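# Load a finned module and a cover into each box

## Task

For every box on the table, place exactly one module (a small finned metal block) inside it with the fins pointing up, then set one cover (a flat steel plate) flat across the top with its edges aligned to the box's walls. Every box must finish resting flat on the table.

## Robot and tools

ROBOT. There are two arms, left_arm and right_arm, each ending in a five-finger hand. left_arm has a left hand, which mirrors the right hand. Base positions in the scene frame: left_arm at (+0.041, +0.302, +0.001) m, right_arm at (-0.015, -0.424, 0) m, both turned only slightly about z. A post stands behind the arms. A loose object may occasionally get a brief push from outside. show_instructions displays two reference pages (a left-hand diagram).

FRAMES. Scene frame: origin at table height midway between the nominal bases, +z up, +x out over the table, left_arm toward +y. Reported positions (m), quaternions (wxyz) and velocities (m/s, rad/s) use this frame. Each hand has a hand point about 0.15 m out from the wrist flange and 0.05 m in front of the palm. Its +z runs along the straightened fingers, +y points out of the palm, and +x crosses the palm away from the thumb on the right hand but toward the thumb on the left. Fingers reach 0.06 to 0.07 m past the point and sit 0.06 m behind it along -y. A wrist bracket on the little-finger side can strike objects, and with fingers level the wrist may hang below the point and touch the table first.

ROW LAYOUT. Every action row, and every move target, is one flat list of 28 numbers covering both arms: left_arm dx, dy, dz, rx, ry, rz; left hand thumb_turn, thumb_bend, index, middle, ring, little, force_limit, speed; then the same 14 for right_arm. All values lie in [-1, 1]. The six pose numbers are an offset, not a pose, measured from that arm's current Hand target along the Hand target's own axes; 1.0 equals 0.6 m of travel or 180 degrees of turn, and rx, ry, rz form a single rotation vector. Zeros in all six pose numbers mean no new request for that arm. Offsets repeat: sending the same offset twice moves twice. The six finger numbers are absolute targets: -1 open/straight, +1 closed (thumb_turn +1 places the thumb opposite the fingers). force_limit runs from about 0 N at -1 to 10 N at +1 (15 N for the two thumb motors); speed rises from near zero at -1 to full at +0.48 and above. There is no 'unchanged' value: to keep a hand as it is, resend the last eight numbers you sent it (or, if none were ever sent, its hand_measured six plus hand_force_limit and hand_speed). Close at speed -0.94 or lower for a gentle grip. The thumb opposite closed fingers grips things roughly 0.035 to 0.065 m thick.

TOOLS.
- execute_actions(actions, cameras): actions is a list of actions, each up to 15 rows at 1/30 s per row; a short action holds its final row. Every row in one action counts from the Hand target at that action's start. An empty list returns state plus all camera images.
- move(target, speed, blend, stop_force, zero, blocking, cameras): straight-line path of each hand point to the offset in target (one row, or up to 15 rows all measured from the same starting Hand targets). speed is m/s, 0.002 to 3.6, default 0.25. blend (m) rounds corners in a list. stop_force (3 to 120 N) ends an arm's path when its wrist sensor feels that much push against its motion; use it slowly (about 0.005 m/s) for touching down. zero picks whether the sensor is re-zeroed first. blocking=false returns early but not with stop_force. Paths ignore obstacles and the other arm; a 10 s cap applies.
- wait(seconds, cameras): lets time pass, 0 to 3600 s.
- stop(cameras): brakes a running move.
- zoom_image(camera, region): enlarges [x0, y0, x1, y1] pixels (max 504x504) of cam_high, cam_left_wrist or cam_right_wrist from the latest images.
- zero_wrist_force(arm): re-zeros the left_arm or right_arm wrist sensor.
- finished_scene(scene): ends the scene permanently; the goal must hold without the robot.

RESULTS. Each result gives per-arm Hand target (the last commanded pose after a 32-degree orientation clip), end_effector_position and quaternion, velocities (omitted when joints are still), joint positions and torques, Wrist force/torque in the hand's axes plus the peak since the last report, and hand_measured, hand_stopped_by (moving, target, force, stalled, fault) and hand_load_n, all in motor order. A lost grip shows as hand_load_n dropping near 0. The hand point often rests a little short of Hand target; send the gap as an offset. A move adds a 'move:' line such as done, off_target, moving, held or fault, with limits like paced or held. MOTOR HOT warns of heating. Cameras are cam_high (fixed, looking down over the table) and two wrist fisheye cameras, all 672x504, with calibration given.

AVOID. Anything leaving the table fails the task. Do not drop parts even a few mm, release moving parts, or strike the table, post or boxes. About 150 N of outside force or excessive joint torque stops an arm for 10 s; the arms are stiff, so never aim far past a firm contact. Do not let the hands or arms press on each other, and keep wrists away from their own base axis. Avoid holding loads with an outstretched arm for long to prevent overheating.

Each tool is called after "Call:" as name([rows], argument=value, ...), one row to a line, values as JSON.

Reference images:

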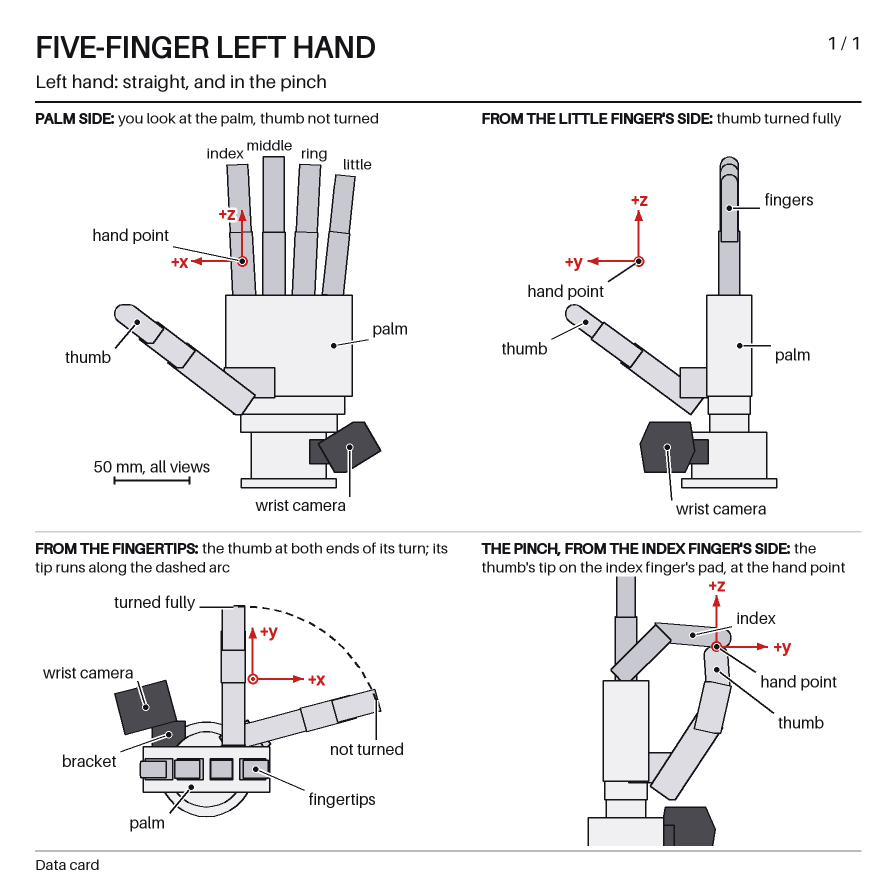

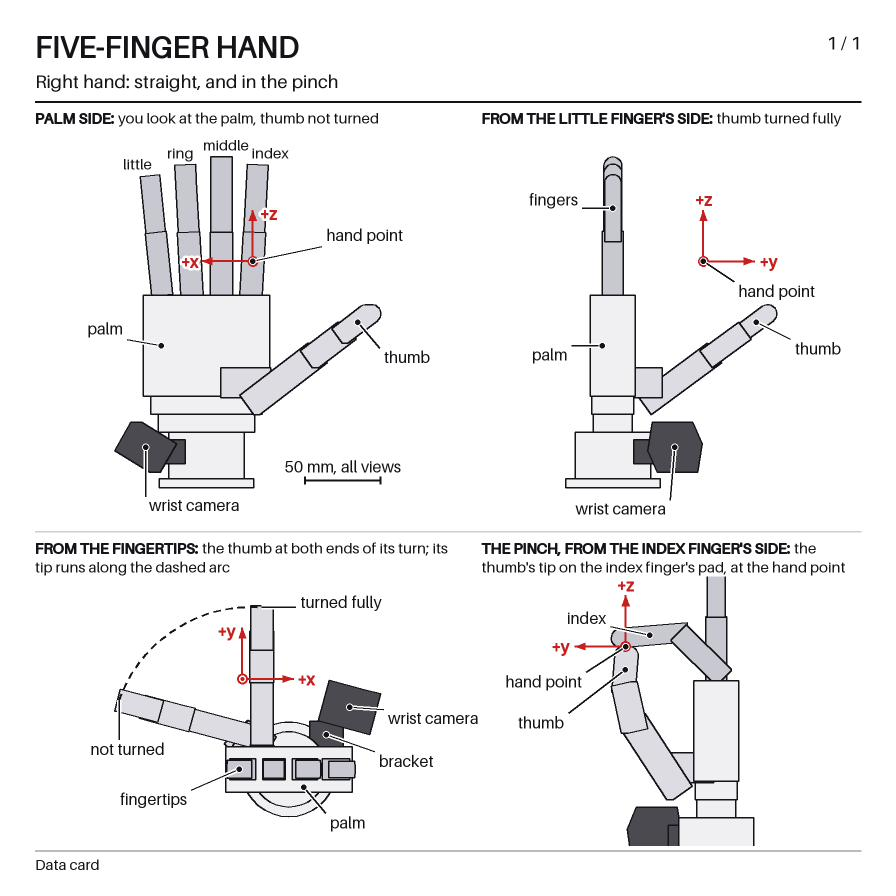

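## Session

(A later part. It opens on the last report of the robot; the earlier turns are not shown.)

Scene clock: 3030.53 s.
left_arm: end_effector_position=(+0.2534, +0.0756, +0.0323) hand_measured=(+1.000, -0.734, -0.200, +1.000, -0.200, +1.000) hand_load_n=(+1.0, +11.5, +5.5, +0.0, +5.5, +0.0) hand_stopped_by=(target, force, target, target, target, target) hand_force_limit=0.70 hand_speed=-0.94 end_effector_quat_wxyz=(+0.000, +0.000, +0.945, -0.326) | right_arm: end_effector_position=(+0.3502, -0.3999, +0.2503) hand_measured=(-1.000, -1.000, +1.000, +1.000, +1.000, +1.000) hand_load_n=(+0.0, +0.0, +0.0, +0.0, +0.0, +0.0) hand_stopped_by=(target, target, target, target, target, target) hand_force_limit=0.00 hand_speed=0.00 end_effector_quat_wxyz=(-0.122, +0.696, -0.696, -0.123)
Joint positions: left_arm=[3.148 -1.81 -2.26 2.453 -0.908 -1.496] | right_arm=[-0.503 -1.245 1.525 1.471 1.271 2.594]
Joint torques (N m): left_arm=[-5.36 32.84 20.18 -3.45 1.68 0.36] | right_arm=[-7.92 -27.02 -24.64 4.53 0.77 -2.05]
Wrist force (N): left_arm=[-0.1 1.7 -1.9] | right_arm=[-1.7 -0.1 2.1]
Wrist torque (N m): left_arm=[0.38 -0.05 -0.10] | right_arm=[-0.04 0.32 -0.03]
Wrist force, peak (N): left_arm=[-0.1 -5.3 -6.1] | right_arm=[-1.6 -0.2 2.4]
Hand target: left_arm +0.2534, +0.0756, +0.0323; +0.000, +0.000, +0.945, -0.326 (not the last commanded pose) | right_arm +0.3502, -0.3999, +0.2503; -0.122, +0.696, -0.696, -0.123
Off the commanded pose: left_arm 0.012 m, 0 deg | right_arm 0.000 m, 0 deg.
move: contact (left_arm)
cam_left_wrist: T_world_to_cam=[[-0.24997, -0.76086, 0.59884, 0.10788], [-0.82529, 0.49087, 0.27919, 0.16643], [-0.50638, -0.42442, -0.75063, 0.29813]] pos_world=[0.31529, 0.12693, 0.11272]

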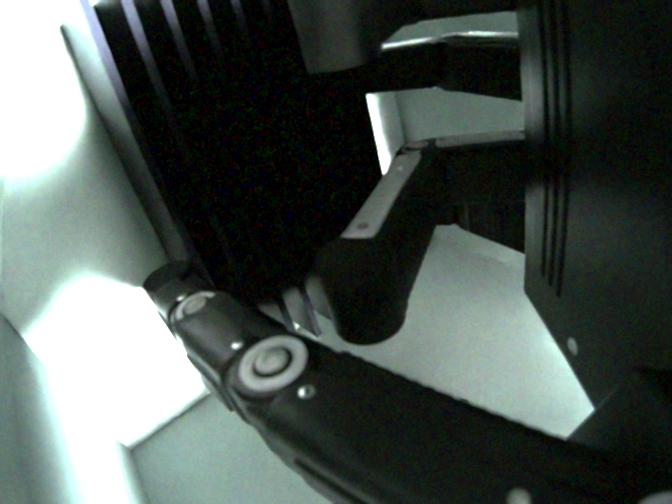

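Call:
move(target=[0,0.0017,0.0003,0.00723,0,0,1,-0.3,-0.2,1,-0.2,1,0.7,-0.94,0,0,0,0,0,0,-1,-1,1,1,1,1,0,0], speed=0.01, cameras=["cam_left_wrist"])

Scene clock: 3046.53 s.
left_arm: end_effector_position=(+0.2534, +0.0763, +0.0315) hand_measured=(+1.000, -0.734, -0.200, +1.000, -0.200, +1.000) hand_load_n=(+0.5, +12.0, +5.0, +0.0, +5.0, +0.0) hand_stopped_by=(target, force, target, target, target, target) hand_force_limit=0.70 hand_speed=-0.94 end_effector_quat_wxyz=(+0.000, +0.000, +0.942, -0.337) | right_arm: end_effector_position=(+0.3502, -0.3999, +0.2503) hand_measured=(-1.000, -1.000, +1.000, +1.000, +1.000, +1.000) hand_load_n=(+0.0, +0.0, +0.0, +0.0, +0.0, +0.0) hand_stopped_by=(target, target, target, target, target, target) hand_force_limit=0.00 hand_speed=0.00 end_effector_quat_wxyz=(-0.122, +0.696, -0.696, -0.123)
Joint positions: left_arm=[3.173 -1.818 -2.272 2.451 -0.887 -1.462] | right_arm=[-0.503 -1.245 1.525 1.471 1.271 2.594]
Joint torques (N m): left_arm=[11.27 5.22 -4.36 -3.59 2.87 2.16] | right_arm=[-8.32 -26.27 -23.78 4.51 0.7 -1.97]
Wrist force (N): left_arm=[-2.3 -5.7 -6.4] | right_arm=[-1.5 -0.4 1.7]
Wrist torque (N m): left_arm=[0.15 -0.18 0.04] | right_arm=[-0.06 0.30 -0.02]
Wrist force, peak (N): left_arm=[-2.7 -5.5 -6.6] | right_arm=[-1.6 -0.3 2.3]
Hand target: left_arm +0.2534, +0.0763, +0.0315; +0.000, +0.000, +0.942, -0.337 | right_arm +0.3502, -0.3999, +0.2503; -0.122, +0.696, -0.696, -0.123
Off the commanded pose: left_arm 0.000 m, 0 deg | right_arm 0.000 m, 0 deg.
move: done
cam_left_wrist: T_world_to_cam=[[-0.24999, -0.74714, 0.61586, 0.10725], [-0.82527, 0.49707, 0.26804, 0.1662], [-0.50639, -0.44124, -0.74086, 0.29881]] pos_world=[0.31529, 0.12936, 0.11078]

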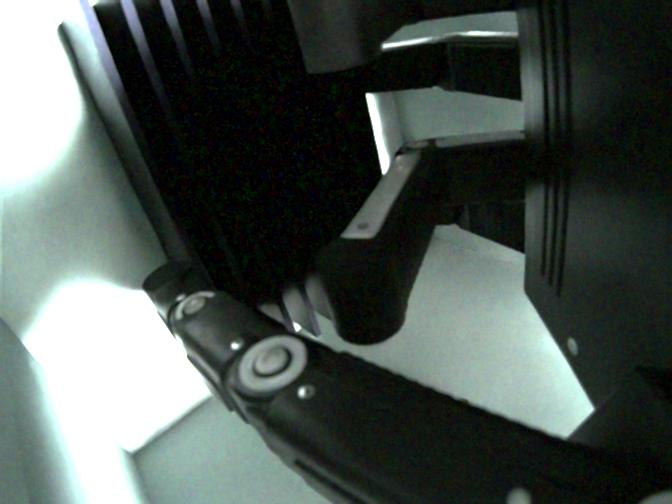

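Call:
execute_actions([
  [[0,0,0,0,0,0,1,-0.85,-0.2,1,-0.2,1,0.7,-0.96,0,0,0,0,0,0,-1,-1,1,1,1,1,0,0]],
  [[0,0,0,0,0,0,1,-0.85,-0.2,1,-0.2,1,0.7,-0.96,0,0,0,0,0,0,-1,-1,1,1,1,1,0,0]],
  [[0,0,0,0,0,0,1,-0.85,-0.2,1,-0.2,1,0.7,-0.96,0,0,0,0,0,0,-1,-1,1,1,1,1,0,0]],
  [[0,0,0,0,0,0,1,-1,-0.2,1,-0.2,1,0.7,-0.94,0,0,0,0,0,0,-1,-1,1,1,1,1,0,0]],
  [[0,0,0,0,0,0,1,-1,-0.2,1,-0.2,1,0.7,-0.94,0,0,0,0,0,0,-1,-1,1,1,1,1,0,0]],
], cameras=["cam_left_wrist"])

Scene clock: 3060.33 s.
left_arm: end_effector_position=(+0.2534, +0.0763, +0.0315) hand_measured=(+1.000, -1.000, -0.200, +1.000, -0.200, +1.000) hand_load_n=(+0.0, +0.0, +1.0, +0.0, +0.5, +0.0) hand_stopped_by=(target, target, target, target, target, target) hand_force_limit=0.70 hand_speed=-0.94 end_effector_quat_wxyz=(+0.000, +0.000, +0.942, -0.337) | right_arm: end_effector_position=(+0.3502, -0.3999, +0.2503) hand_measured=(-1.000, -1.000, +1.000, +1.000, +1.000, +1.000) hand_load_n=(+0.0, +0.5, +0.0, +0.0, +0.0, +0.0) hand_stopped_by=(target, target, target, target, target, target) hand_force_limit=0.00 hand_speed=0.00 end_effector_quat_wxyz=(-0.122, +0.696, -0.696, -0.123)
Joint positions: left_arm=[3.174 -1.818 -2.272 2.451 -0.887 -1.462] | right_arm=[-0.503 -1.245 1.525 1.471 1.271 2.594]
Joint torques (N m): left_arm=[11.23 18.05 15.61 -3.51 -1.43 2.01] | right_arm=[-8.7 -27.18 -23.65 4.57 0.69 -2.03]
Wrist force (N): left_arm=[0.4 0.7 -0.9] | right_arm=[-1.9 -0.1 1.9]
Wrist torque (N m): left_arm=[0.22 -0.08 -0.12] | right_arm=[-0.02 0.35 -0.05]
Wrist force, peak (N): left_arm=[-2.8 -5.9 -6.7] | right_arm=[-1.9 -0.3 2.2]
Hand target: left_arm +0.2534, +0.0763, +0.0315; +0.000, +0.000, +0.942, -0.337 | right_arm +0.3502, -0.3999, +0.2503; -0.122, +0.696, -0.696, -0.123
Off the commanded pose: left_arm 0.000 m, 0 deg | right_arm 0.000 m, 0 deg.
Step readings (end_effector_position of left_arm | right_arm):
0: (+0.2534, +0.0763, +0.0315) | (+0.3502, -0.3999, +0.2503)
1: (+0.2534, +0.0763, +0.0315) | (+0.3502, -0.3999, +0.2503)
2: (+0.2534, +0.0763, +0.0315) | (+0.3502, -0.3999, +0.2503)
4: (+0.2534, +0.0763, +0.0315) | (+0.3502, -0.3999, +0.2503)
8: (+0.2534, +0.0763, +0.0315) | (+0.3502, -0.3999, +0.2503)
15: (+0.2534, +0.0763, +0.0315) | (+0.3502, -0.3999, +0.2503)
16: (+0.2534, +0.0763, +0.0315) | (+0.3502, -0.3999, +0.2503)
17: (+0.2534, +0.0763, +0.0315) | (+0.3502, -0.3999, +0.2503)
19: (+0.2534, +0.0763, +0.0315) | (+0.3502, -0.3999, +0.2503)
23: (+0.2534, +0.0763, +0.0315) | (+0.3502, -0.3999, +0.2503)
30: (+0.2534, +0.0763, +0.0315) | (+0.3502, -0.3999, +0.2503)
31: (+0.2534, +0.0763, +0.0315) | (+0.3502, -0.3999, +0.2503)
32: (+0.2534, +0.0763, +0.0315) | (+0.3502, -0.3999, +0.2503)
34: (+0.2534, +0.0763, +0.0315) | (+0.3502, -0.3999, +0.2503)
38: (+0.2534, +0.0763, +0.0315) | (+0.3502, -0.3999, +0.2503)
45: (+0.2534, +0.0763, +0.0315) | (+0.3502, -0.3999, +0.2503)
46: (+0.2534, +0.0763, +0.0315) | (+0.3502, -0.3999, +0.2503)
47: (+0.2534, +0.0763, +0.0315) | (+0.3502, -0.3999, +0.2503)
49: (+0.2534, +0.0763, +0.0315) | (+0.3502, -0.3999, +0.2503)
53: (+0.2534, +0.0763, +0.0315) | (+0.3502, -0.3999, +0.2503)
60: (+0.2534, +0.0763, +0.0315) | (+0.3502, -0.3999, +0.2503)
61: (+0.2534, +0.0763, +0.0315) | (+0.3502, -0.3999, +0.2503)
62: (+0.2534, +0.0763, +0.0315) | (+0.3502, -0.3999, +0.2503)
64: (+0.2534, +0.0763, +0.0315) | (+0.3502, -0.3999, +0.2503)
68: (+0.2534, +0.0763, +0.0315) | (+0.3502, -0.3999, +0.2503)
75: (+0.2534, +0.0763, +0.0315) | (+0.3502, -0.3999, +0.2503)
cam_left_wrist: T_world_to_cam=[[-0.25, -0.74706, 0.61595, 0.10723], [-0.82524, 0.49714, 0.26802, 0.16619], [-0.50644, -0.4413, -0.74079, 0.29882]] pos_world=[0.31529, 0.12936, 0.11078]

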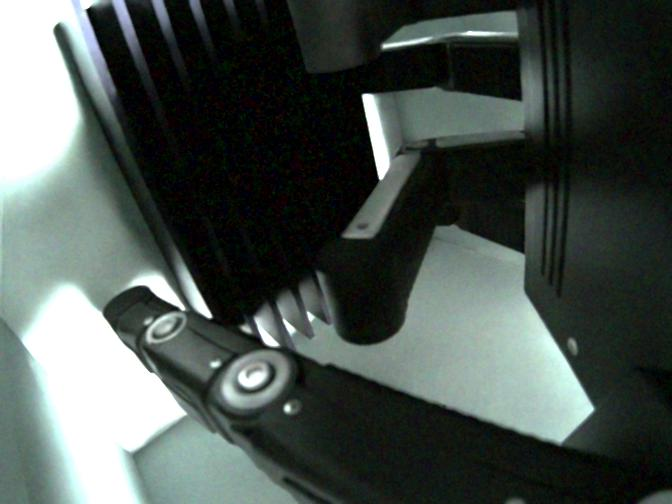

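Call:
execute_actions([
  [[0,0,0,0,0,0,1,-1,-0.3,1,-0.3,1,0.7,-0.94,0,0,0,0,0,0,-1,-1,1,1,1,1,0,0]],
  [[0,0,0,0,0,0,1,-1,-0.3,1,-0.3,1,0.7,-0.94,0,0,0,0,0,0,-1,-1,1,1,1,1,0,0]],
])

Call:
move([
  [0,-0.0547,-0.0629,0,0,0,1,-1,-0.3,1,-0.3,1,0.7,-0.94,0,0,0,0,0,0,-1,-1,1,1,1,1,0,0],
  [0,-0.2166,-0.2609,0,0,0,1,-1,-0.3,1,-0.3,1,0.7,-0.94,0,0,0,0,0,0,-1,-1,1,1,1,1,0,0],
], speed=[0.05,0.12], blend=[0.01,0], cameras=["cam_high","cam_left_wrist"])

Scene clock: 3084.93 s.
left_arm: end_effector_position=(+0.2534, +0.0763, +0.0315) hand_measured=(+1.000, -1.000, -0.300, +1.000, -0.300, +1.000) hand_load_n=(+0.0, +0.0, +0.0, +0.0, +0.0, +0.0) hand_stopped_by=(target, target, target, target, target, target) hand_force_limit=0.70 hand_speed=-0.94 end_effector_quat_wxyz=(+0.000, +0.000, +0.942, -0.337) | right_arm: end_effector_position=(+0.3502, -0.3999, +0.2503) hand_measured=(-1.000, -1.000, +1.000, +1.000, +1.000, +1.000) hand_load_n=(+0.0, +0.0, +0.0, +0.5, +0.0, +0.0) hand_stopped_by=(target, target, target, target, target, target) hand_force_limit=0.00 hand_speed=0.00 end_effector_quat_wxyz=(-0.122, +0.696, -0.696, -0.123)
Joint positions: left_arm=[3.174 -1.818 -2.272 2.451 -0.887 -1.462] | right_arm=[-0.503 -1.245 1.525 1.471 1.271 2.594]
Joint torques (N m): left_arm=[11.01 25.71 16.91 -3.51 -1.44 2.21] | right_arm=[-7.4 -27.53 -23.43 4.6 0.6 -2.06]
Wrist force (N): left_arm=[0.2 1.3 -1.9] | right_arm=[-1.7 -0.5 2.2]
Wrist torque (N m): left_arm=[0.30 -0.08 -0.14] | right_arm=[-0.11 0.32 -0.05]
Wrist force, peak (N): left_arm=[0.2 1.5 -2.2] | right_arm=[-1.8 -0.3 2.2]
Hand target: left_arm +0.2534, +0.0763, +0.0315; +0.000, +0.000, +0.942, -0.337 | right_arm +0.3502, -0.3999, +0.2503; -0.122, +0.696, -0.696, -0.123
Off the commanded pose: left_arm 0.000 m, 0 deg | right_arm 0.000 m, 0 deg.
Step readings (end_effector_position of left_arm | right_arm):
0: (+0.2534, +0.0763, +0.0315) | (+0.3502, -0.3999, +0.2503)
1: (+0.2534, +0.0763, +0.0315) | (+0.3502, -0.3999, +0.2503)
2: (+0.2534, +0.0763, +0.0315) | (+0.3502, -0.3999, +0.2503)
4: (+0.2534, +0.0763, +0.0315) | (+0.3502, -0.3999, +0.2503)
8: (+0.2534, +0.0763, +0.0315) | (+0.3502, -0.3999, +0.2503)
15: (+0.2534, +0.0763, +0.0315) | (+0.3502, -0.3999, +0.2503)
16: (+0.2534, +0.0763, +0.0315) | (+0.3502, -0.3999, +0.2503)
17: (+0.2534, +0.0763, +0.0315) | (+0.3502, -0.3999, +0.2503)
19: (+0.2534, +0.0763, +0.0315) | (+0.3502, -0.3999, +0.2503)
23: (+0.2534, +0.0763, +0.0315) | (+0.3502, -0.3999, +0.2503)
30: (+0.2534, +0.0763, +0.0315) | (+0.3502, -0.3999, +0.2503)

Scene clock: 3087.77 s.
left_arm: end_effector_position=(+0.2535, +0.0750, +0.2349) hand_measured=(+1.000, -1.000, -0.300, +1.000, -0.300, +1.000) hand_load_n=(+0.0, +0.0, +0.0, +0.0, +0.0, +0.0) hand_stopped_by=(target, target, target, target, target, target) hand_force_limit=0.70 hand_speed=-0.94 end_effector_quat_wxyz=(+0.000, +0.000, +0.942, -0.337) | right_arm: end_effector_position=(+0.3502, -0.3999, +0.2503) hand_measured=(-1.000, -1.000, +1.000, +1.000, +1.000, +1.000) hand_load_n=(+0.0, +0.0, +0.5, +0.0, +0.5, +0.0) hand_stopped_by=(target, target, target, target, target, target) hand_force_limit=0.00 hand_speed=0.00 end_effector_quat_wxyz=(-0.122, +0.696, -0.696, -0.123)
Joint positions: left_arm=[3.168 -1.481 -1.988 1.834 -0.887 -1.469] | right_arm=[-0.503 -1.245 1.525 1.471 1.271 2.594]
Joint torques (N m): left_arm=[11.34 26.18 26.77 -3.7 -1.44 2.09] | right_arm=[-8.92 -27.45 -23.58 4.67 0.61 -1.98]
Wrist force (N): left_arm=[0.5 1.4 -2.4] | right_arm=[-1.1 -0.3 2.1]
Wrist torque (N m): left_arm=[0.32 -0.13 -0.10] | right_arm=[-0.08 0.23 -0.01]
Wrist force, peak (N): left_arm=[0.4 1.4 -2.8] | right_arm=[-1.7 -0.4 2.2]
Hand target: left_arm +0.2535, +0.0750, +0.2350; +0.000, +0.000, +0.942, -0.337 | right_arm +0.3502, -0.3999, +0.2503; -0.122, +0.696, -0.696, -0.123
Off the commanded pose: left_arm 0.000 m, 0 deg | right_arm 0.000 m, 0 deg.
move: done
cam_left_wrist: T_world_to_cam=[[-0.25002, -0.74707, 0.61593, -0.01894], [-0.82528, 0.49711, 0.26795, 0.11231], [-0.50636, -0.44132, -0.74083, 0.44896]] pos_world=[0.31529, 0.12816, 0.31418]

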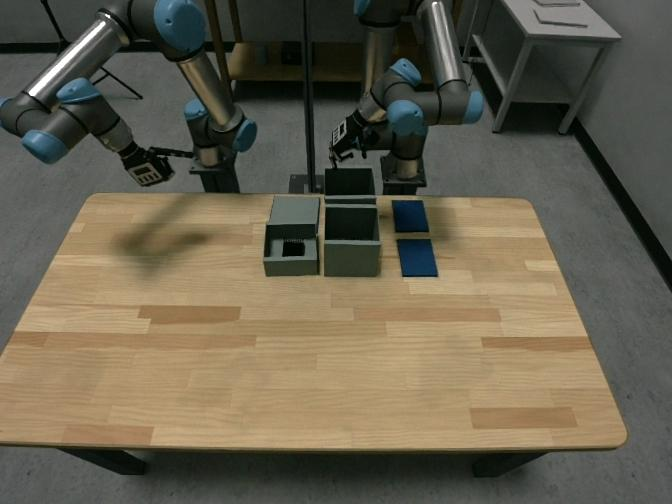

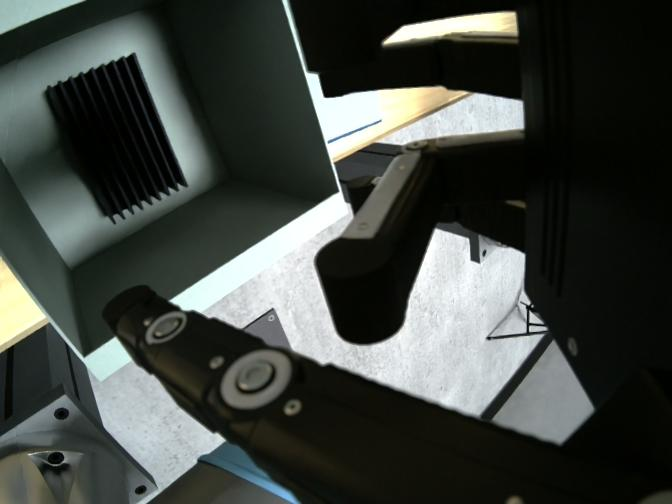

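Call:
execute_actions(actions=[], cameras=["cam_right_wrist","cam_high"])

Call:
zoom_image(camera="cam_right_wrist", region=[300, 180, 460, 320])

Call:
zoom_image(camera="cam_high", region=[250, 170, 350, 290])

Scene clock: 3093.70 s.
left_arm: end_effector_position=(+0.2535, +0.0750, +0.2350) hand_measured=(+1.000, -1.000, -0.300, +1.000, -0.300, +1.000) hand_load_n=(+0.0, +0.0, +0.0, +0.0, +0.0, +0.0) hand_stopped_by=(target, target, target, target, target, target) hand_force_limit=0.70 hand_speed=-0.94 end_effector_quat_wxyz=(+0.000, +0.000, +0.942, -0.337) | right_arm: end_effector_position=(+0.3502, -0.3999, +0.2503) hand_measured=(-1.000, -1.000, +1.000, +1.000, +1.000, +1.000) hand_load_n=(+0.0, +0.0, +0.0, +0.0, +0.0, +0.0) hand_stopped_by=(target, target, target, target, target, target) hand_force_limit=0.00 hand_speed=0.00 end_effector_quat_wxyz=(-0.122, +0.696, -0.696, -0.123)
Joint positions: left_arm=[3.168 -1.481 -1.988 1.834 -0.887 -1.469] | right_arm=[-0.503 -1.245 1.525 1.471 1.271 2.594]
Joint velocities: within noise
Joint torques (N m): left_arm=[11 25.31 26.97 -3.77 -1.5 2.13] | right_arm=[-8.17 -28.07 -23.79 4.6 0.68 -1.91]
Wrist force (N): left_arm=[0.5 1.4 -2.4] | right_arm=[-1.6 -0.3 1.8]
Wrist torque (N m): left_arm=[0.31 -0.13 -0.09] | right_arm=[-0.06 0.31 -0.03]
Wrist force, peak (N): left_arm=[0.7 1.4 -2.6] | right_arm=[-1.6 0.0 2.4]
Hand target: left_arm +0.2535, +0.0750, +0.2350; +0.000, +0.000, +0.942, -0.337 | right_arm +0.3502, -0.3999, +0.2503; -0.122, +0.696, -0.696, -0.123
Off the commanded pose: left_arm 0.000 m, 0 deg | right_arm 0.000 m, 0 deg.
camera_calibration:
cam_right_wrist: T_world_to_cam=[[-0.98039, -0.19305, -0.03952, 0.27402], [-0.15213, 0.61402, 0.77449, 0.09749], [-0.12525, 0.76532, -0.63135, 0.62277]] pos_world=[0.36148, -0.48358, 0.3285]
Images, in order (width x height): cam_high 672x504, cam_right_wrist 672x504.

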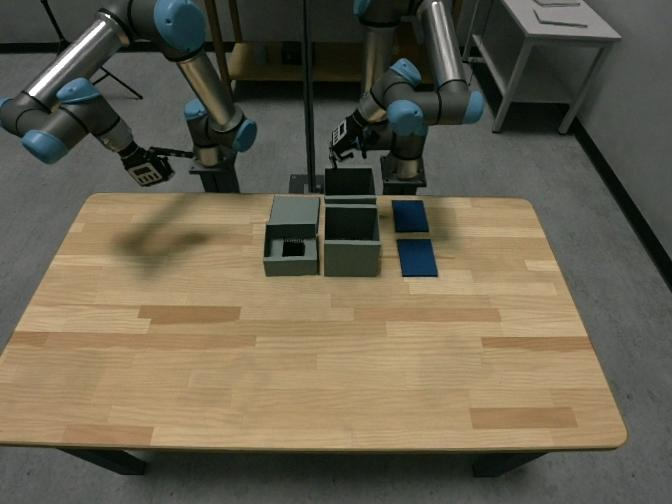

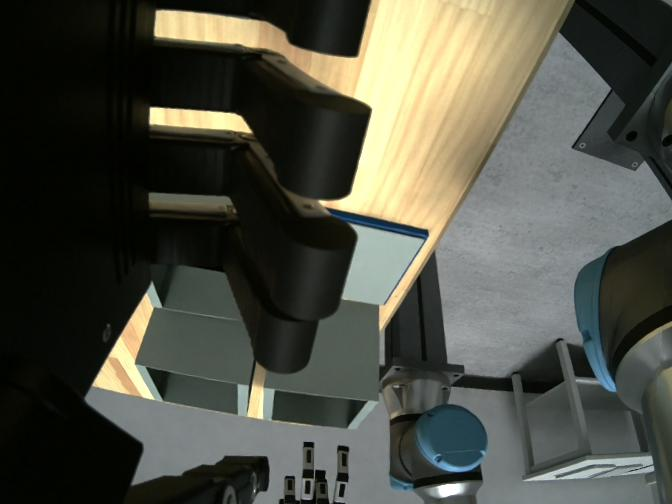

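Scaled by 3.150 from the camera's image (finer frame: 960x720).

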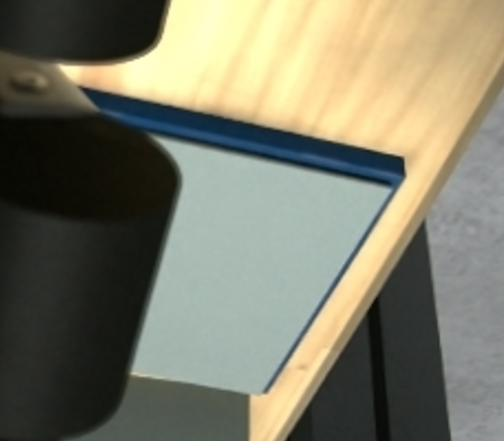

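Scaled by 4.200 from the camera's image (finer frame: 960x720).

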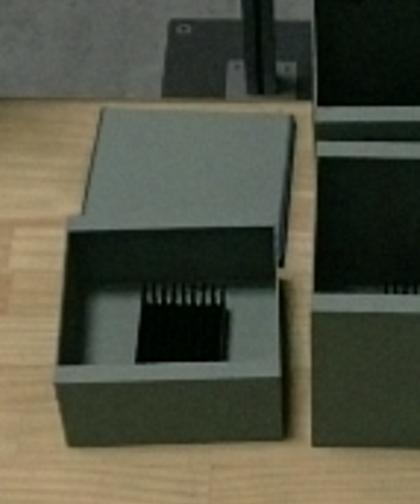

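Call:
move([
  [0,-0.1055,-0.129,0,0,0,1,-1,-0.3,1,-0.3,1,0.7,-0.94,0,0,0,0,0,0,-1,-1,1,1,1,1,0,0],
  [-0.3108,0.271,-0.5768,0,0,0,1,-1,-0.3,1,-0.3,1,0.7,-0.94,-0.1452,0.05,0.2835,0,-0.1111,0,-1,-1,1,1,1,1,0,0],
], speed=[0.12,0.2], blend=[0.03,0], cameras=["cam_high","cam_right_wrist"])

Scene clock: 3409.13 s.
left_arm: end_effector_position=(+0.4402, +0.4201, +0.3995) hand_measured=(+1.000, -1.000, -0.300, +1.000, -0.300, +1.000) hand_load_n=(+0.0, +0.0, +0.0, +0.5, +0.0, +0.0) hand_stopped_by=(target, target, target, target, target, target) hand_force_limit=0.70 hand_speed=-0.94 end_effector_quat_wxyz=(+0.000, +0.000, +0.942, -0.337) | right_arm: end_effector_position=(+0.3199, -0.2600, +0.1203) hand_measured=(-1.000, -1.000, +1.000, +1.000, +1.000, +1.000) hand_load_n=(+0.0, +0.0, +0.0, +0.0, +0.0, +0.0) hand_stopped_by=(target, target, target, target, target, target) hand_force_limit=0.00 hand_speed=0.00 end_effector_quat_wxyz=(-0.241, +0.664, -0.665, -0.242)
Joint positions: left_arm=[3.858 -1.969 -1.104 0.984 -1.098 -0.674] | right_arm=[-0.378 -1.098 1.893 1.09 0.937 2.643]
Joint torques (N m): left_arm=[9.87 19.89 26.1 -4.15 -1.87 2.14] | right_arm=[7.11 -22.83 -5.42 0.48 -2.19 2.12]
Wrist force (N): left_arm=[0.2 1.6 -2.5] | right_arm=[-1.9 0.1 2.1]
Wrist torque (N m): left_arm=[0.39 -0.10 -0.18] | right_arm=[-0.02 0.39 -0.14]
Wrist force, peak (N): left_arm=[-0.1 2.1 -3.2] | right_arm=[-1.5 0.0 2.4]
Hand target: left_arm +0.4402, +0.4201, +0.3995; +0.000, +0.000, +0.942, -0.337 | right_arm +0.3199, -0.2600, +0.1203; -0.241, +0.664, -0.665, -0.242
Off the commanded pose: left_arm 0.000 m, 0 deg | right_arm 0.000 m, 0 deg.
move: done
cam_right_wrist: T_world_to_cam=[[-0.98051, -0.16738, -0.1029, 0.28047], [-0.15172, 0.3122, 0.93783, 0.00944], [-0.12485, 0.93515, -0.33151, 0.43769]] pos_world=[0.33108, -0.36531, 0.1651]

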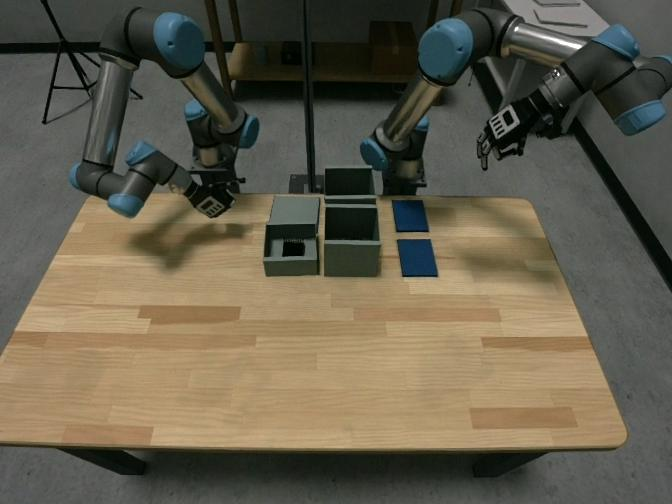

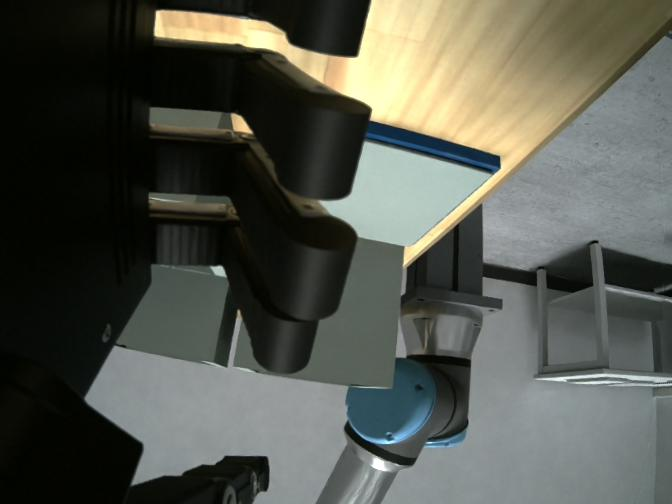

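Call:
zoom_image(camera="cam_right_wrist", region=[350, 110, 520, 270])

Call:
zoom_image(camera="cam_right_wrist", region=[440, 130, 520, 200])

Scaled by 2.965 from the camera's image (finer frame: 960x720).

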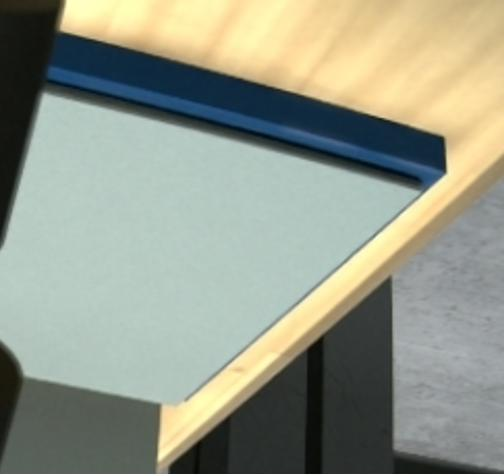

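Scaled by 6.300 from the camera's image (finer frame: 960x720).

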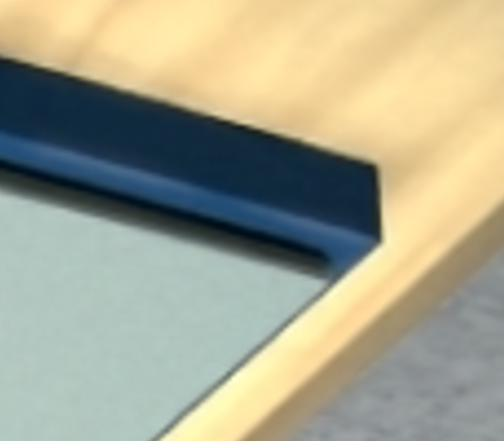

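Call:
move(target=[0,0,0,0,0,0,1,-1,-0.3,1,-0.3,1,0.7,-0.94,-0.2449,0.0833,0.162,0,0.2222,0,1,-1,-1,1,1,1,0,0], speed=0.2, cameras=["cam_high","cam_right_wrist"])

Scene clock: 3481.83 s.
left_arm: end_effector_position=(+0.4402, +0.4201, +0.3995) hand_measured=(+1.000, -1.000, -0.300, +1.000, -0.300, +1.000) hand_load_n=(+0.0, +0.0, +0.0, +0.0, +0.0, +0.0) hand_stopped_by=(target, target, target, target, target, target) hand_force_limit=0.70 hand_speed=-0.94 end_effector_quat_wxyz=(+0.000, +0.000, +0.942, -0.337) | right_arm: end_effector_position=(+0.2699, -0.0850, +0.1403) hand_measured=(+1.000, -1.000, -1.000, +1.000, +1.000, +1.000) hand_load_n=(+0.0, +0.0, +0.0, +0.0, +0.0, +0.0) hand_stopped_by=(target, target, target, target, target, target) hand_force_limit=0.00 hand_speed=0.00 end_effector_quat_wxyz=(+0.001, +0.707, -0.707, -0.001)
Joint positions: left_arm=[3.858 -1.969 -1.104 0.984 -1.098 -0.674] | right_arm=[0.452 -1.125 1.534 1.163 1.57 3.576]
Joint torques (N m): left_arm=[-9.02 19.89 27.1 -4.02 -1.78 1.94] | right_arm=[8.54 -26.02 -23.49 4.43 1.31 2.1]
Wrist force (N): left_arm=[0.2 1.3 -2.7] | right_arm=[-1.7 -0.5 2.2]
Wrist torque (N m): left_arm=[0.35 -0.11 -0.17] | right_arm=[-0.10 0.25 -0.17]
Wrist force, peak (N): left_arm=[0.5 1.5 -2.9] | right_arm=[-2.2 0.1 2.2]
Hand target: left_arm +0.4402, +0.4201, +0.3995; +0.000, +0.000, +0.942, -0.337 | right_arm +0.2699, -0.0850, +0.1403; +0.001, +0.707, -0.707, +0.000
Off the commanded pose: left_arm 0.000 m, 0 deg | right_arm 0.000 m, 0 deg.
move: done
cam_right_wrist: T_world_to_cam=[[-0.98028, -0.19551, 0.02885, 0.2419], [-0.15262, 0.84167, 0.51797, 0.03256], [-0.12555, 0.50335, -0.85491, 0.31128]] pos_world=[0.28118, -0.13679, 0.24227]

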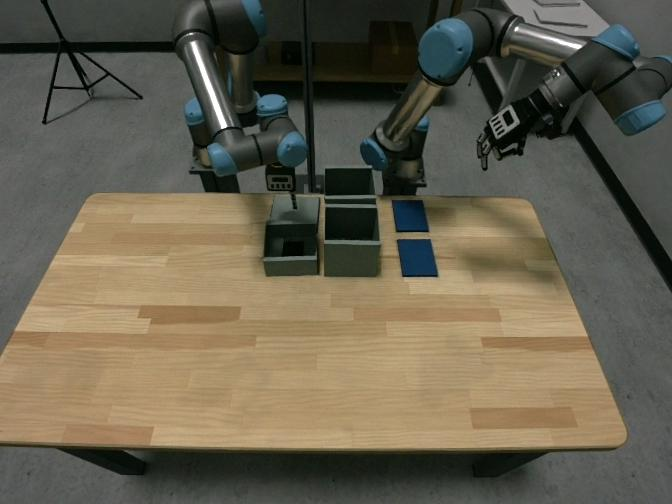

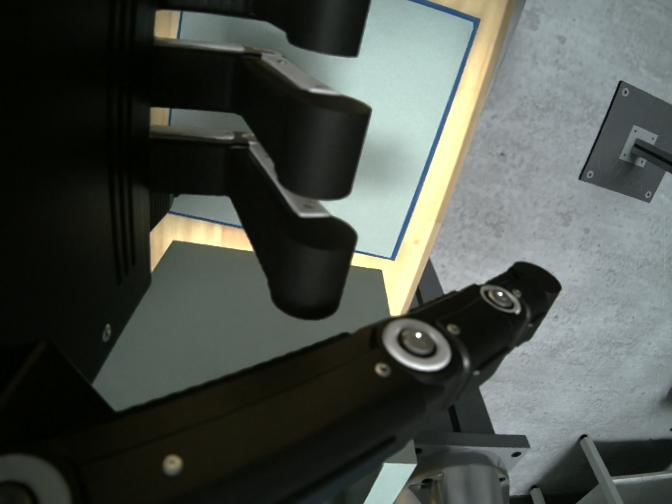

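Call:
zoom_image(camera="cam_right_wrist", region=[360, 0, 500, 100])

Call:
zoom_image(camera="cam_right_wrist", region=[330, 200, 430, 280])

Call:
zoom_image(camera="cam_right_wrist", region=[140, 0, 260, 260])

Scaled by 3.600 from the camera's image (finer frame: 960x720).

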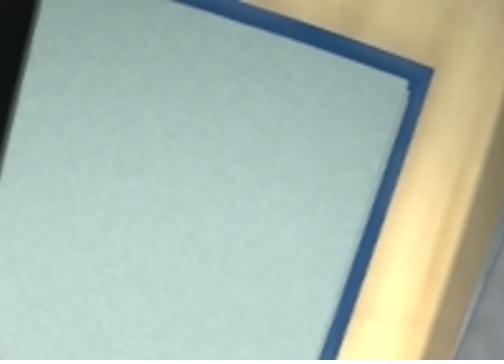

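Scaled by 5.040 from the camera's image (finer frame: 960x720).

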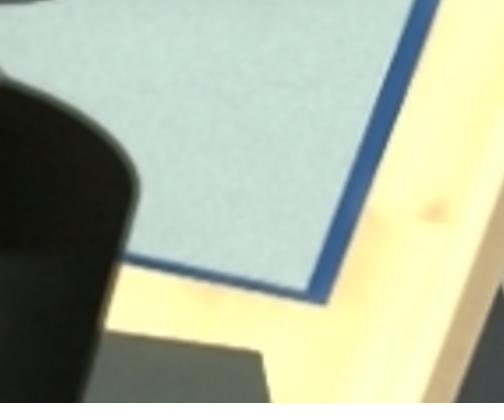

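Scaled by 1.938 from the camera's image (finer frame: 960x720).

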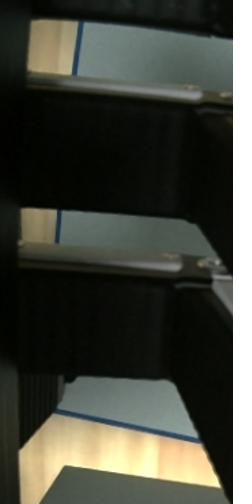

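Call:
move(target=[0,0,0,0,0,0,1,-1,-0.3,1,-0.3,1,0.7,-0.94,0,0,0.0838,0,0,0,1,-1,-1,1,1,1,0,0], speed=0.08, cameras=[])

Call:
move(target=[0,0,0,0,0,0,1,-1,-0.3,1,-0.3,1,0.7,-0.94,0,0,0.0333,0,0,0,1,-1,-1,1,1,1,0,0], speed=0.005, stop_force=3, cameras=["cam_right_wrist"])

Scene clock: 3498.93 s.
left_arm: end_effector_position=(+0.4402, +0.4201, +0.3995) hand_measured=(+1.000, -1.000, -0.300, +1.000, -0.300, +1.000) hand_load_n=(+0.0, +0.0, +0.0, +0.0, +0.0, +0.0) hand_stopped_by=(target, target, target, target, target, target) hand_force_limit=0.70 hand_speed=-0.94 end_effector_quat_wxyz=(+0.000, +0.000, +0.942, -0.337) | right_arm: end_effector_position=(+0.2698, -0.0850, +0.0900) hand_measured=(+1.000, -1.000, -1.000, +1.000, +1.000, +1.000) hand_load_n=(+0.0, +0.0, +0.0, +0.0, +0.0, +0.0) hand_stopped_by=(target, target, target, target, target, target) hand_force_limit=0.00 hand_speed=0.00 end_effector_quat_wxyz=(+0.001, +0.707, -0.707, +0.000)
Joint positions: left_arm=[3.858 -1.969 -1.104 0.984 -1.098 -0.674] | right_arm=[0.453 -1.071 1.595 1.049 1.571 3.576]
Joint torques (N m): left_arm=[-8.89 20.54 27.01 -3.95 -1.69 1.38] | right_arm=[8 -26.63 -9.18 0.23 -0.82 2.15]
Wrist force (N): left_arm=[0.0 1.5 -2.6] | right_arm=[-1.7 -0.8 2.0]
Wrist torque (N m): left_arm=[0.38 -0.07 -0.19] | right_arm=[-0.12 0.25 -0.18]
Wrist force, peak (N): left_arm=[0.2 1.5 -2.9] | right_arm=[-1.9 -0.8 2.7]
Hand target: left_arm +0.4402, +0.4201, +0.3995; +0.000, +0.000, +0.942, -0.337 | right_arm +0.2698, -0.0850, +0.0900; +0.001, +0.707, -0.707, +0.000
Off the commanded pose: left_arm 0.000 m, 0 deg | right_arm 0.000 m, 0 deg.
move: done

Scene clock: 3502.17 s.
left_arm: end_effector_position=(+0.4402, +0.4201, +0.3995) hand_measured=(+1.000, -1.000, -0.300, +1.000, -0.300, +1.000) hand_load_n=(+0.0, +0.0, +0.0, +0.0, +0.0, +0.0) hand_stopped_by=(target, target, target, target, target, target) hand_force_limit=0.70 hand_speed=-0.94 end_effector_quat_wxyz=(+0.000, +0.000, +0.942, -0.337) | right_arm: end_effector_position=(+0.2698, -0.0850, +0.0792) hand_measured=(+1.000, -1.000, -1.000, +1.000, +1.000, +1.000) hand_load_n=(+0.0, -0.5, +0.0, +0.0, +0.0, +0.0) hand_stopped_by=(target, target, target, target, target, target) hand_force_limit=0.00 hand_speed=0.00 end_effector_quat_wxyz=(+0.001, +0.707, -0.707, +0.000)
Joint positions: left_arm=[3.858 -1.969 -1.104 0.984 -1.098 -0.674] | right_arm=[0.453 -1.059 1.606 1.025 1.57 3.577]
Joint torques (N m): left_arm=[-9.73 20.79 27.39 -3.82 -1.82 1.15] | right_arm=[7.47 -37.39 -21.39 4.3 -1.09 2.01]
Wrist force (N): left_arm=[0.3 1.5 -2.5] | right_arm=[-1.6 -0.5 -1.3]
Wrist torque (N m): left_arm=[0.37 -0.12 -0.17] | right_arm=[0.13 0.25 -0.16]
Wrist force, peak (N): left_arm=[0.2 1.7 -2.9] | right_arm=[-2.0 -0.6 -4.0]
Hand target: left_arm +0.4402, +0.4201, +0.3995; +0.000, +0.000, +0.942, -0.337 | right_arm +0.2698, -0.0850, +0.0792; +0.001, +0.707, -0.707, +0.000 (not the last commanded pose)
Off the commanded pose: left_arm 0.000 m, 0 deg | right_arm 0.009 m, 0 deg.
move: contact (right_arm)
cam_right_wrist: T_world_to_cam=[[-0.98028, -0.1955, 0.02888, 0.24355], [-0.15262, 0.84174, 0.51786, 0.06417], [-0.12555, 0.50324, -0.85498, 0.25911]] pos_world=[0.28108, -0.13679, 0.18127]

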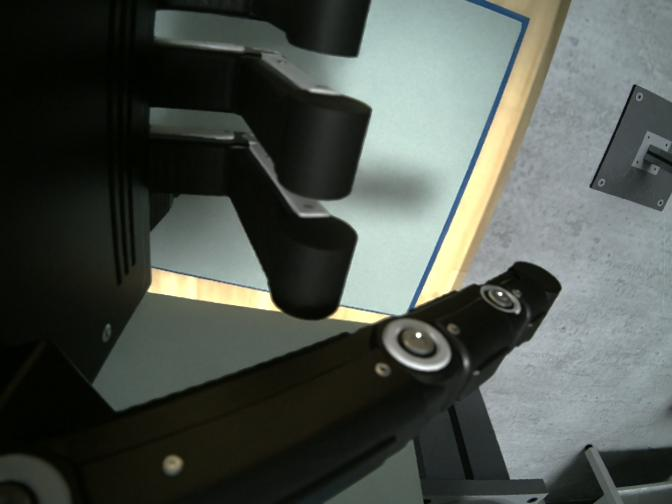

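Call:
move([
  [0,0,0,0,0,0,1,-1,-0.3,1,-0.3,1,0.7,-0.94,0,0,-0.0333,0,0,0,1,-1,-1,1,1,1,0,0],
  [0,0,0,0,0,0,1,-1,-0.3,1,-0.3,1,0.7,-0.94,0.2,0,-0.0333,0,0,0,1,-1,-1,1,1,1,0,0],
  [0,0,0,0,0,0,1,-1,-0.3,1,-0.3,1,0.7,-0.94,0.2,0,0.007,0,0,0,1,-1,-1,1,1,1,0,0],
], speed=[0.08,0.15,0.08], blend=[0.005,0.01,0], cameras=[])

Call:
move(target=[0,0,0,0,0,0,1,-1,-0.3,1,-0.3,1,0.7,-0.94,0,0,0.0333,0,0,0,1,-1,-1,1,1,1,0,0], speed=0.005, stop_force=3, cameras=["cam_right_wrist"])

Scene clock: 3520.60 s.
left_arm: end_effector_position=(+0.4402, +0.4201, +0.3995) hand_measured=(+1.000, -1.000, -0.300, +1.000, -0.300, +1.000) hand_load_n=(+0.0, +0.0, +0.0, +0.0, -0.5, +0.0) hand_stopped_by=(target, target, target, target, target, target) hand_force_limit=0.70 hand_speed=-0.94 end_effector_quat_wxyz=(+0.000, +0.000, +0.942, -0.337) | right_arm: end_effector_position=(+0.2698, -0.2050, +0.0751) hand_measured=(+1.000, -1.000, -1.000, +1.000, +1.000, +1.000) hand_load_n=(+0.0, +0.0, +0.0, +0.0, +0.0, +0.0) hand_stopped_by=(target, target, target, target, target, target) hand_force_limit=0.00 hand_speed=0.00 end_effector_quat_wxyz=(+0.001, +0.707, -0.707, +0.000)
Joint positions: left_arm=[3.858 -1.969 -1.104 0.984 -1.098 -0.674] | right_arm=[0.169 -1.197 1.835 0.935 1.571 3.293]
Joint torques (N m): left_arm=[-9.03 20.45 27.32 -3.95 -1.7 0.64] | right_arm=[-8.39 -20.18 -7.1 0.44 -1.4 -2.32]
Wrist force (N): left_arm=[0.2 1.4 -2.4] | right_arm=[-1.7 -0.7 2.1]
Wrist torque (N m): left_arm=[0.35 -0.09 -0.18] | right_arm=[-0.11 0.25 -0.05]
Wrist force, peak (N): left_arm=[0.4 1.6 -2.9] | right_arm=[-1.7 -0.7 2.7]
Hand target: left_arm +0.4402, +0.4201, +0.3995; +0.000, +0.000, +0.942, -0.337 | right_arm +0.2698, -0.2050, +0.0751; +0.001, +0.707, -0.707, +0.000
Off the commanded pose: left_arm 0.000 m, 0 deg | right_arm 0.000 m, 0 deg.
move: done

Scene clock: 3523.77 s.
left_arm: end_effector_position=(+0.4402, +0.4201, +0.3995) hand_measured=(+1.000, -1.000, -0.300, +1.000, -0.300, +1.000) hand_load_n=(+0.0, +0.0, +0.0, +0.5, +0.5, +0.0) hand_stopped_by=(target, target, target, target, target, target) hand_force_limit=0.70 hand_speed=-0.94 end_effector_quat_wxyz=(+0.000, +0.000, +0.942, -0.337) | right_arm: end_effector_position=(+0.2698, -0.2050, +0.0647) hand_measured=(+1.000, -1.000, -1.000, +1.000, +1.000, +1.000) hand_load_n=(+0.0, +0.0, +0.0, +0.0, +0.0, +0.0) hand_stopped_by=(target, target, target, target, target, target) hand_force_limit=0.00 hand_speed=0.00 end_effector_quat_wxyz=(+0.001, +0.707, -0.707, +0.000)
Joint positions: left_arm=[3.858 -1.969 -1.104 0.984 -1.098 -0.674] | right_arm=[0.169 -1.182 1.845 0.91 1.571 3.293]
Joint torques (N m): left_arm=[-9.07 19.9 27.49 -3.8 -1.57 0.37] | right_arm=[-6.87 -32.73 -20.75 4.31 -0.73 -2.14]
Wrist force (N): left_arm=[0.2 1.6 -2.7] | right_arm=[-1.4 -0.8 -0.6]
Wrist torque (N m): left_arm=[0.39 -0.11 -0.18] | right_arm=[0.06 0.24 -0.03]
Wrist force, peak (N): left_arm=[0.1 1.6 -2.9] | right_arm=[-1.7 -0.7 -4.2]
Hand target: left_arm +0.4402, +0.4201, +0.3995; +0.000, +0.000, +0.942, -0.337 | right_arm +0.2698, -0.2050, +0.0647; +0.001, +0.707, -0.707, +0.000 (not the last commanded pose)
Off the commanded pose: left_arm 0.000 m, 0 deg | right_arm 0.010 m, 0 deg.
move: contact (right_arm)
cam_right_wrist: T_world_to_cam=[[-0.98027, -0.19555, 0.02896, 0.22048], [-0.15262, 0.84174, 0.51787, 0.17268], [-0.12565, 0.50323, -0.85497, 0.30713]] pos_world=[0.28108, -0.25679, 0.16677]

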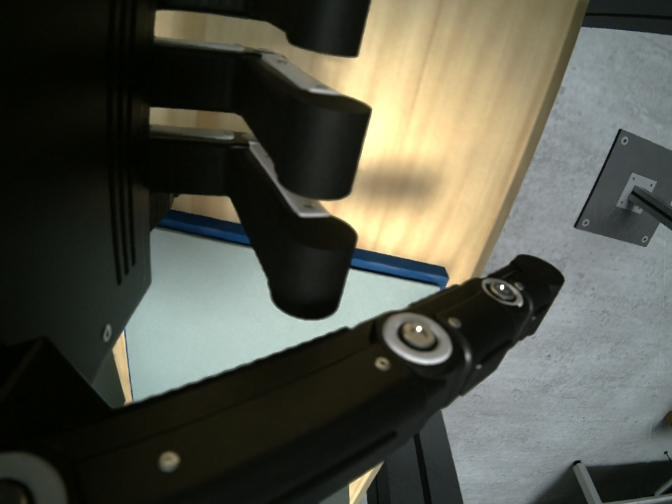

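Call:
move([
  [0,0,0,0,0,0,1,-1,-0.3,1,-0.3,1,0.7,-0.94,0,0,-0.125,0,0,0,1,-1,-1,1,1,1,0,0],
  [0,0,0,0,0,0,1,-1,-0.3,1,-0.3,1,0.7,-0.94,-0.2017,-0.082,-0.125,0,0,0,1,-1,-1,1,1,1,0,0],
], speed=[0.1,0.15], blend=[0.01,0], cameras=["cam_high","cam_right_wrist"])

Scene clock: 3623.23 s.
left_arm: end_effector_position=(+0.4402, +0.4201, +0.3995) hand_measured=(+1.000, -1.000, -0.300, +1.000, -0.300, +1.000) hand_load_n=(+0.0, +0.0, +0.0, +0.0, +0.0, +0.0) hand_stopped_by=(target, target, target, target, target, target) hand_force_limit=0.70 hand_speed=-0.94 end_effector_quat_wxyz=(+0.000, +0.000, +0.942, -0.337) | right_arm: end_effector_position=(+0.3191, -0.0840, +0.1396) hand_measured=(+1.000, -1.000, -1.000, +1.000, +1.000, +1.000) hand_load_n=(+0.0, +0.0, +0.0, +0.0, +0.0, +0.0) hand_stopped_by=(target, target, target, target, target, target) hand_force_limit=0.00 hand_speed=0.00 end_effector_quat_wxyz=(+0.001, +0.707, -0.707, +0.000)
Joint positions: left_arm=[3.858 -1.969 -1.104 0.984 -1.098 -0.674] | right_arm=[0.412 -1.036 1.398 1.21 1.571 3.536]
Joint torques (N m): left_arm=[-9.03 19.85 27.38 -3.85 -1.54 -0.04] | right_arm=[7.69 -29.5 -24.26 4.47 1.19 2.07]
Wrist force (N): left_arm=[0.4 1.5 -2.8] | right_arm=[-1.5 -0.5 2.3]
Wrist torque (N m): left_arm=[0.38 -0.14 -0.16] | right_arm=[-0.10 0.20 -0.15]
Wrist force, peak (N): left_arm=[0.2 1.7 -2.8] | right_arm=[-2.2 -0.7 2.4]
Hand target: left_arm +0.4402, +0.4201, +0.3995; +0.000, +0.000, +0.942, -0.337 | right_arm +0.3191, -0.0839, +0.1396; +0.001, +0.707, -0.707, +0.000
Off the commanded pose: left_arm 0.000 m, 0 deg | right_arm 0.000 m, 0 deg.
move: done
cam_right_wrist: T_world_to_cam=[[-0.98028, -0.1955, 0.02888, 0.29034], [-0.15262, 0.84174, 0.51786, 0.03962], [-0.12555, 0.50324, -0.85498, 0.31635]] pos_world=[0.33038, -0.13579, 0.24157]

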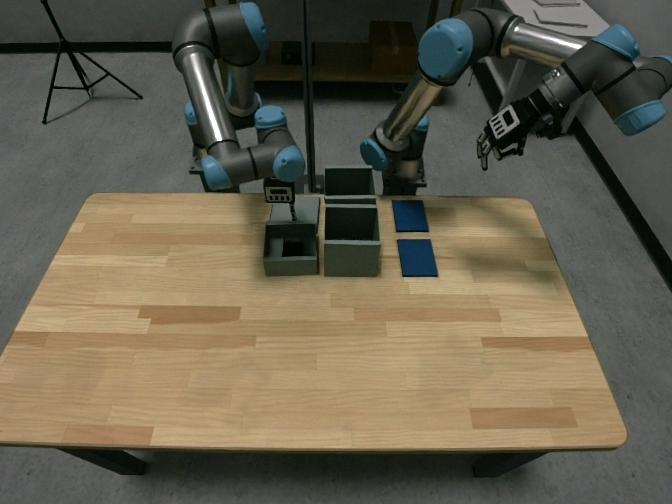

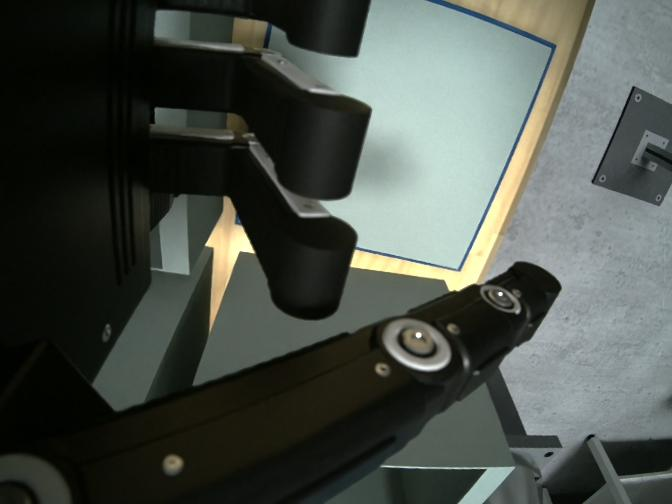

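Call:
zoom_image(camera="cam_right_wrist", region=[150, 0, 290, 280])

Call:
zoom_image(camera="cam_high", region=[255, 175, 335, 285])

Scaled by 1.800 from the camera's image (finer frame: 960x720).

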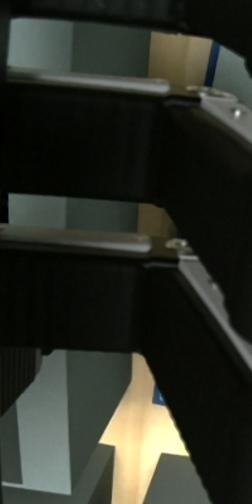

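Scaled by 4.582 from the camera's image (finer frame: 960x720).

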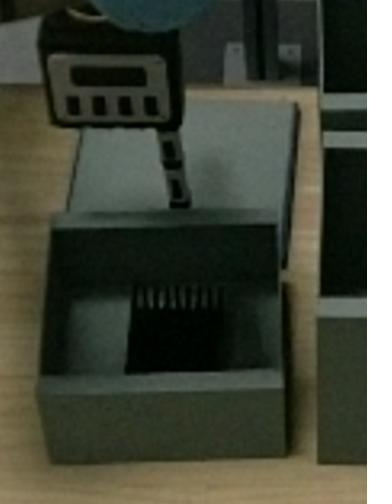

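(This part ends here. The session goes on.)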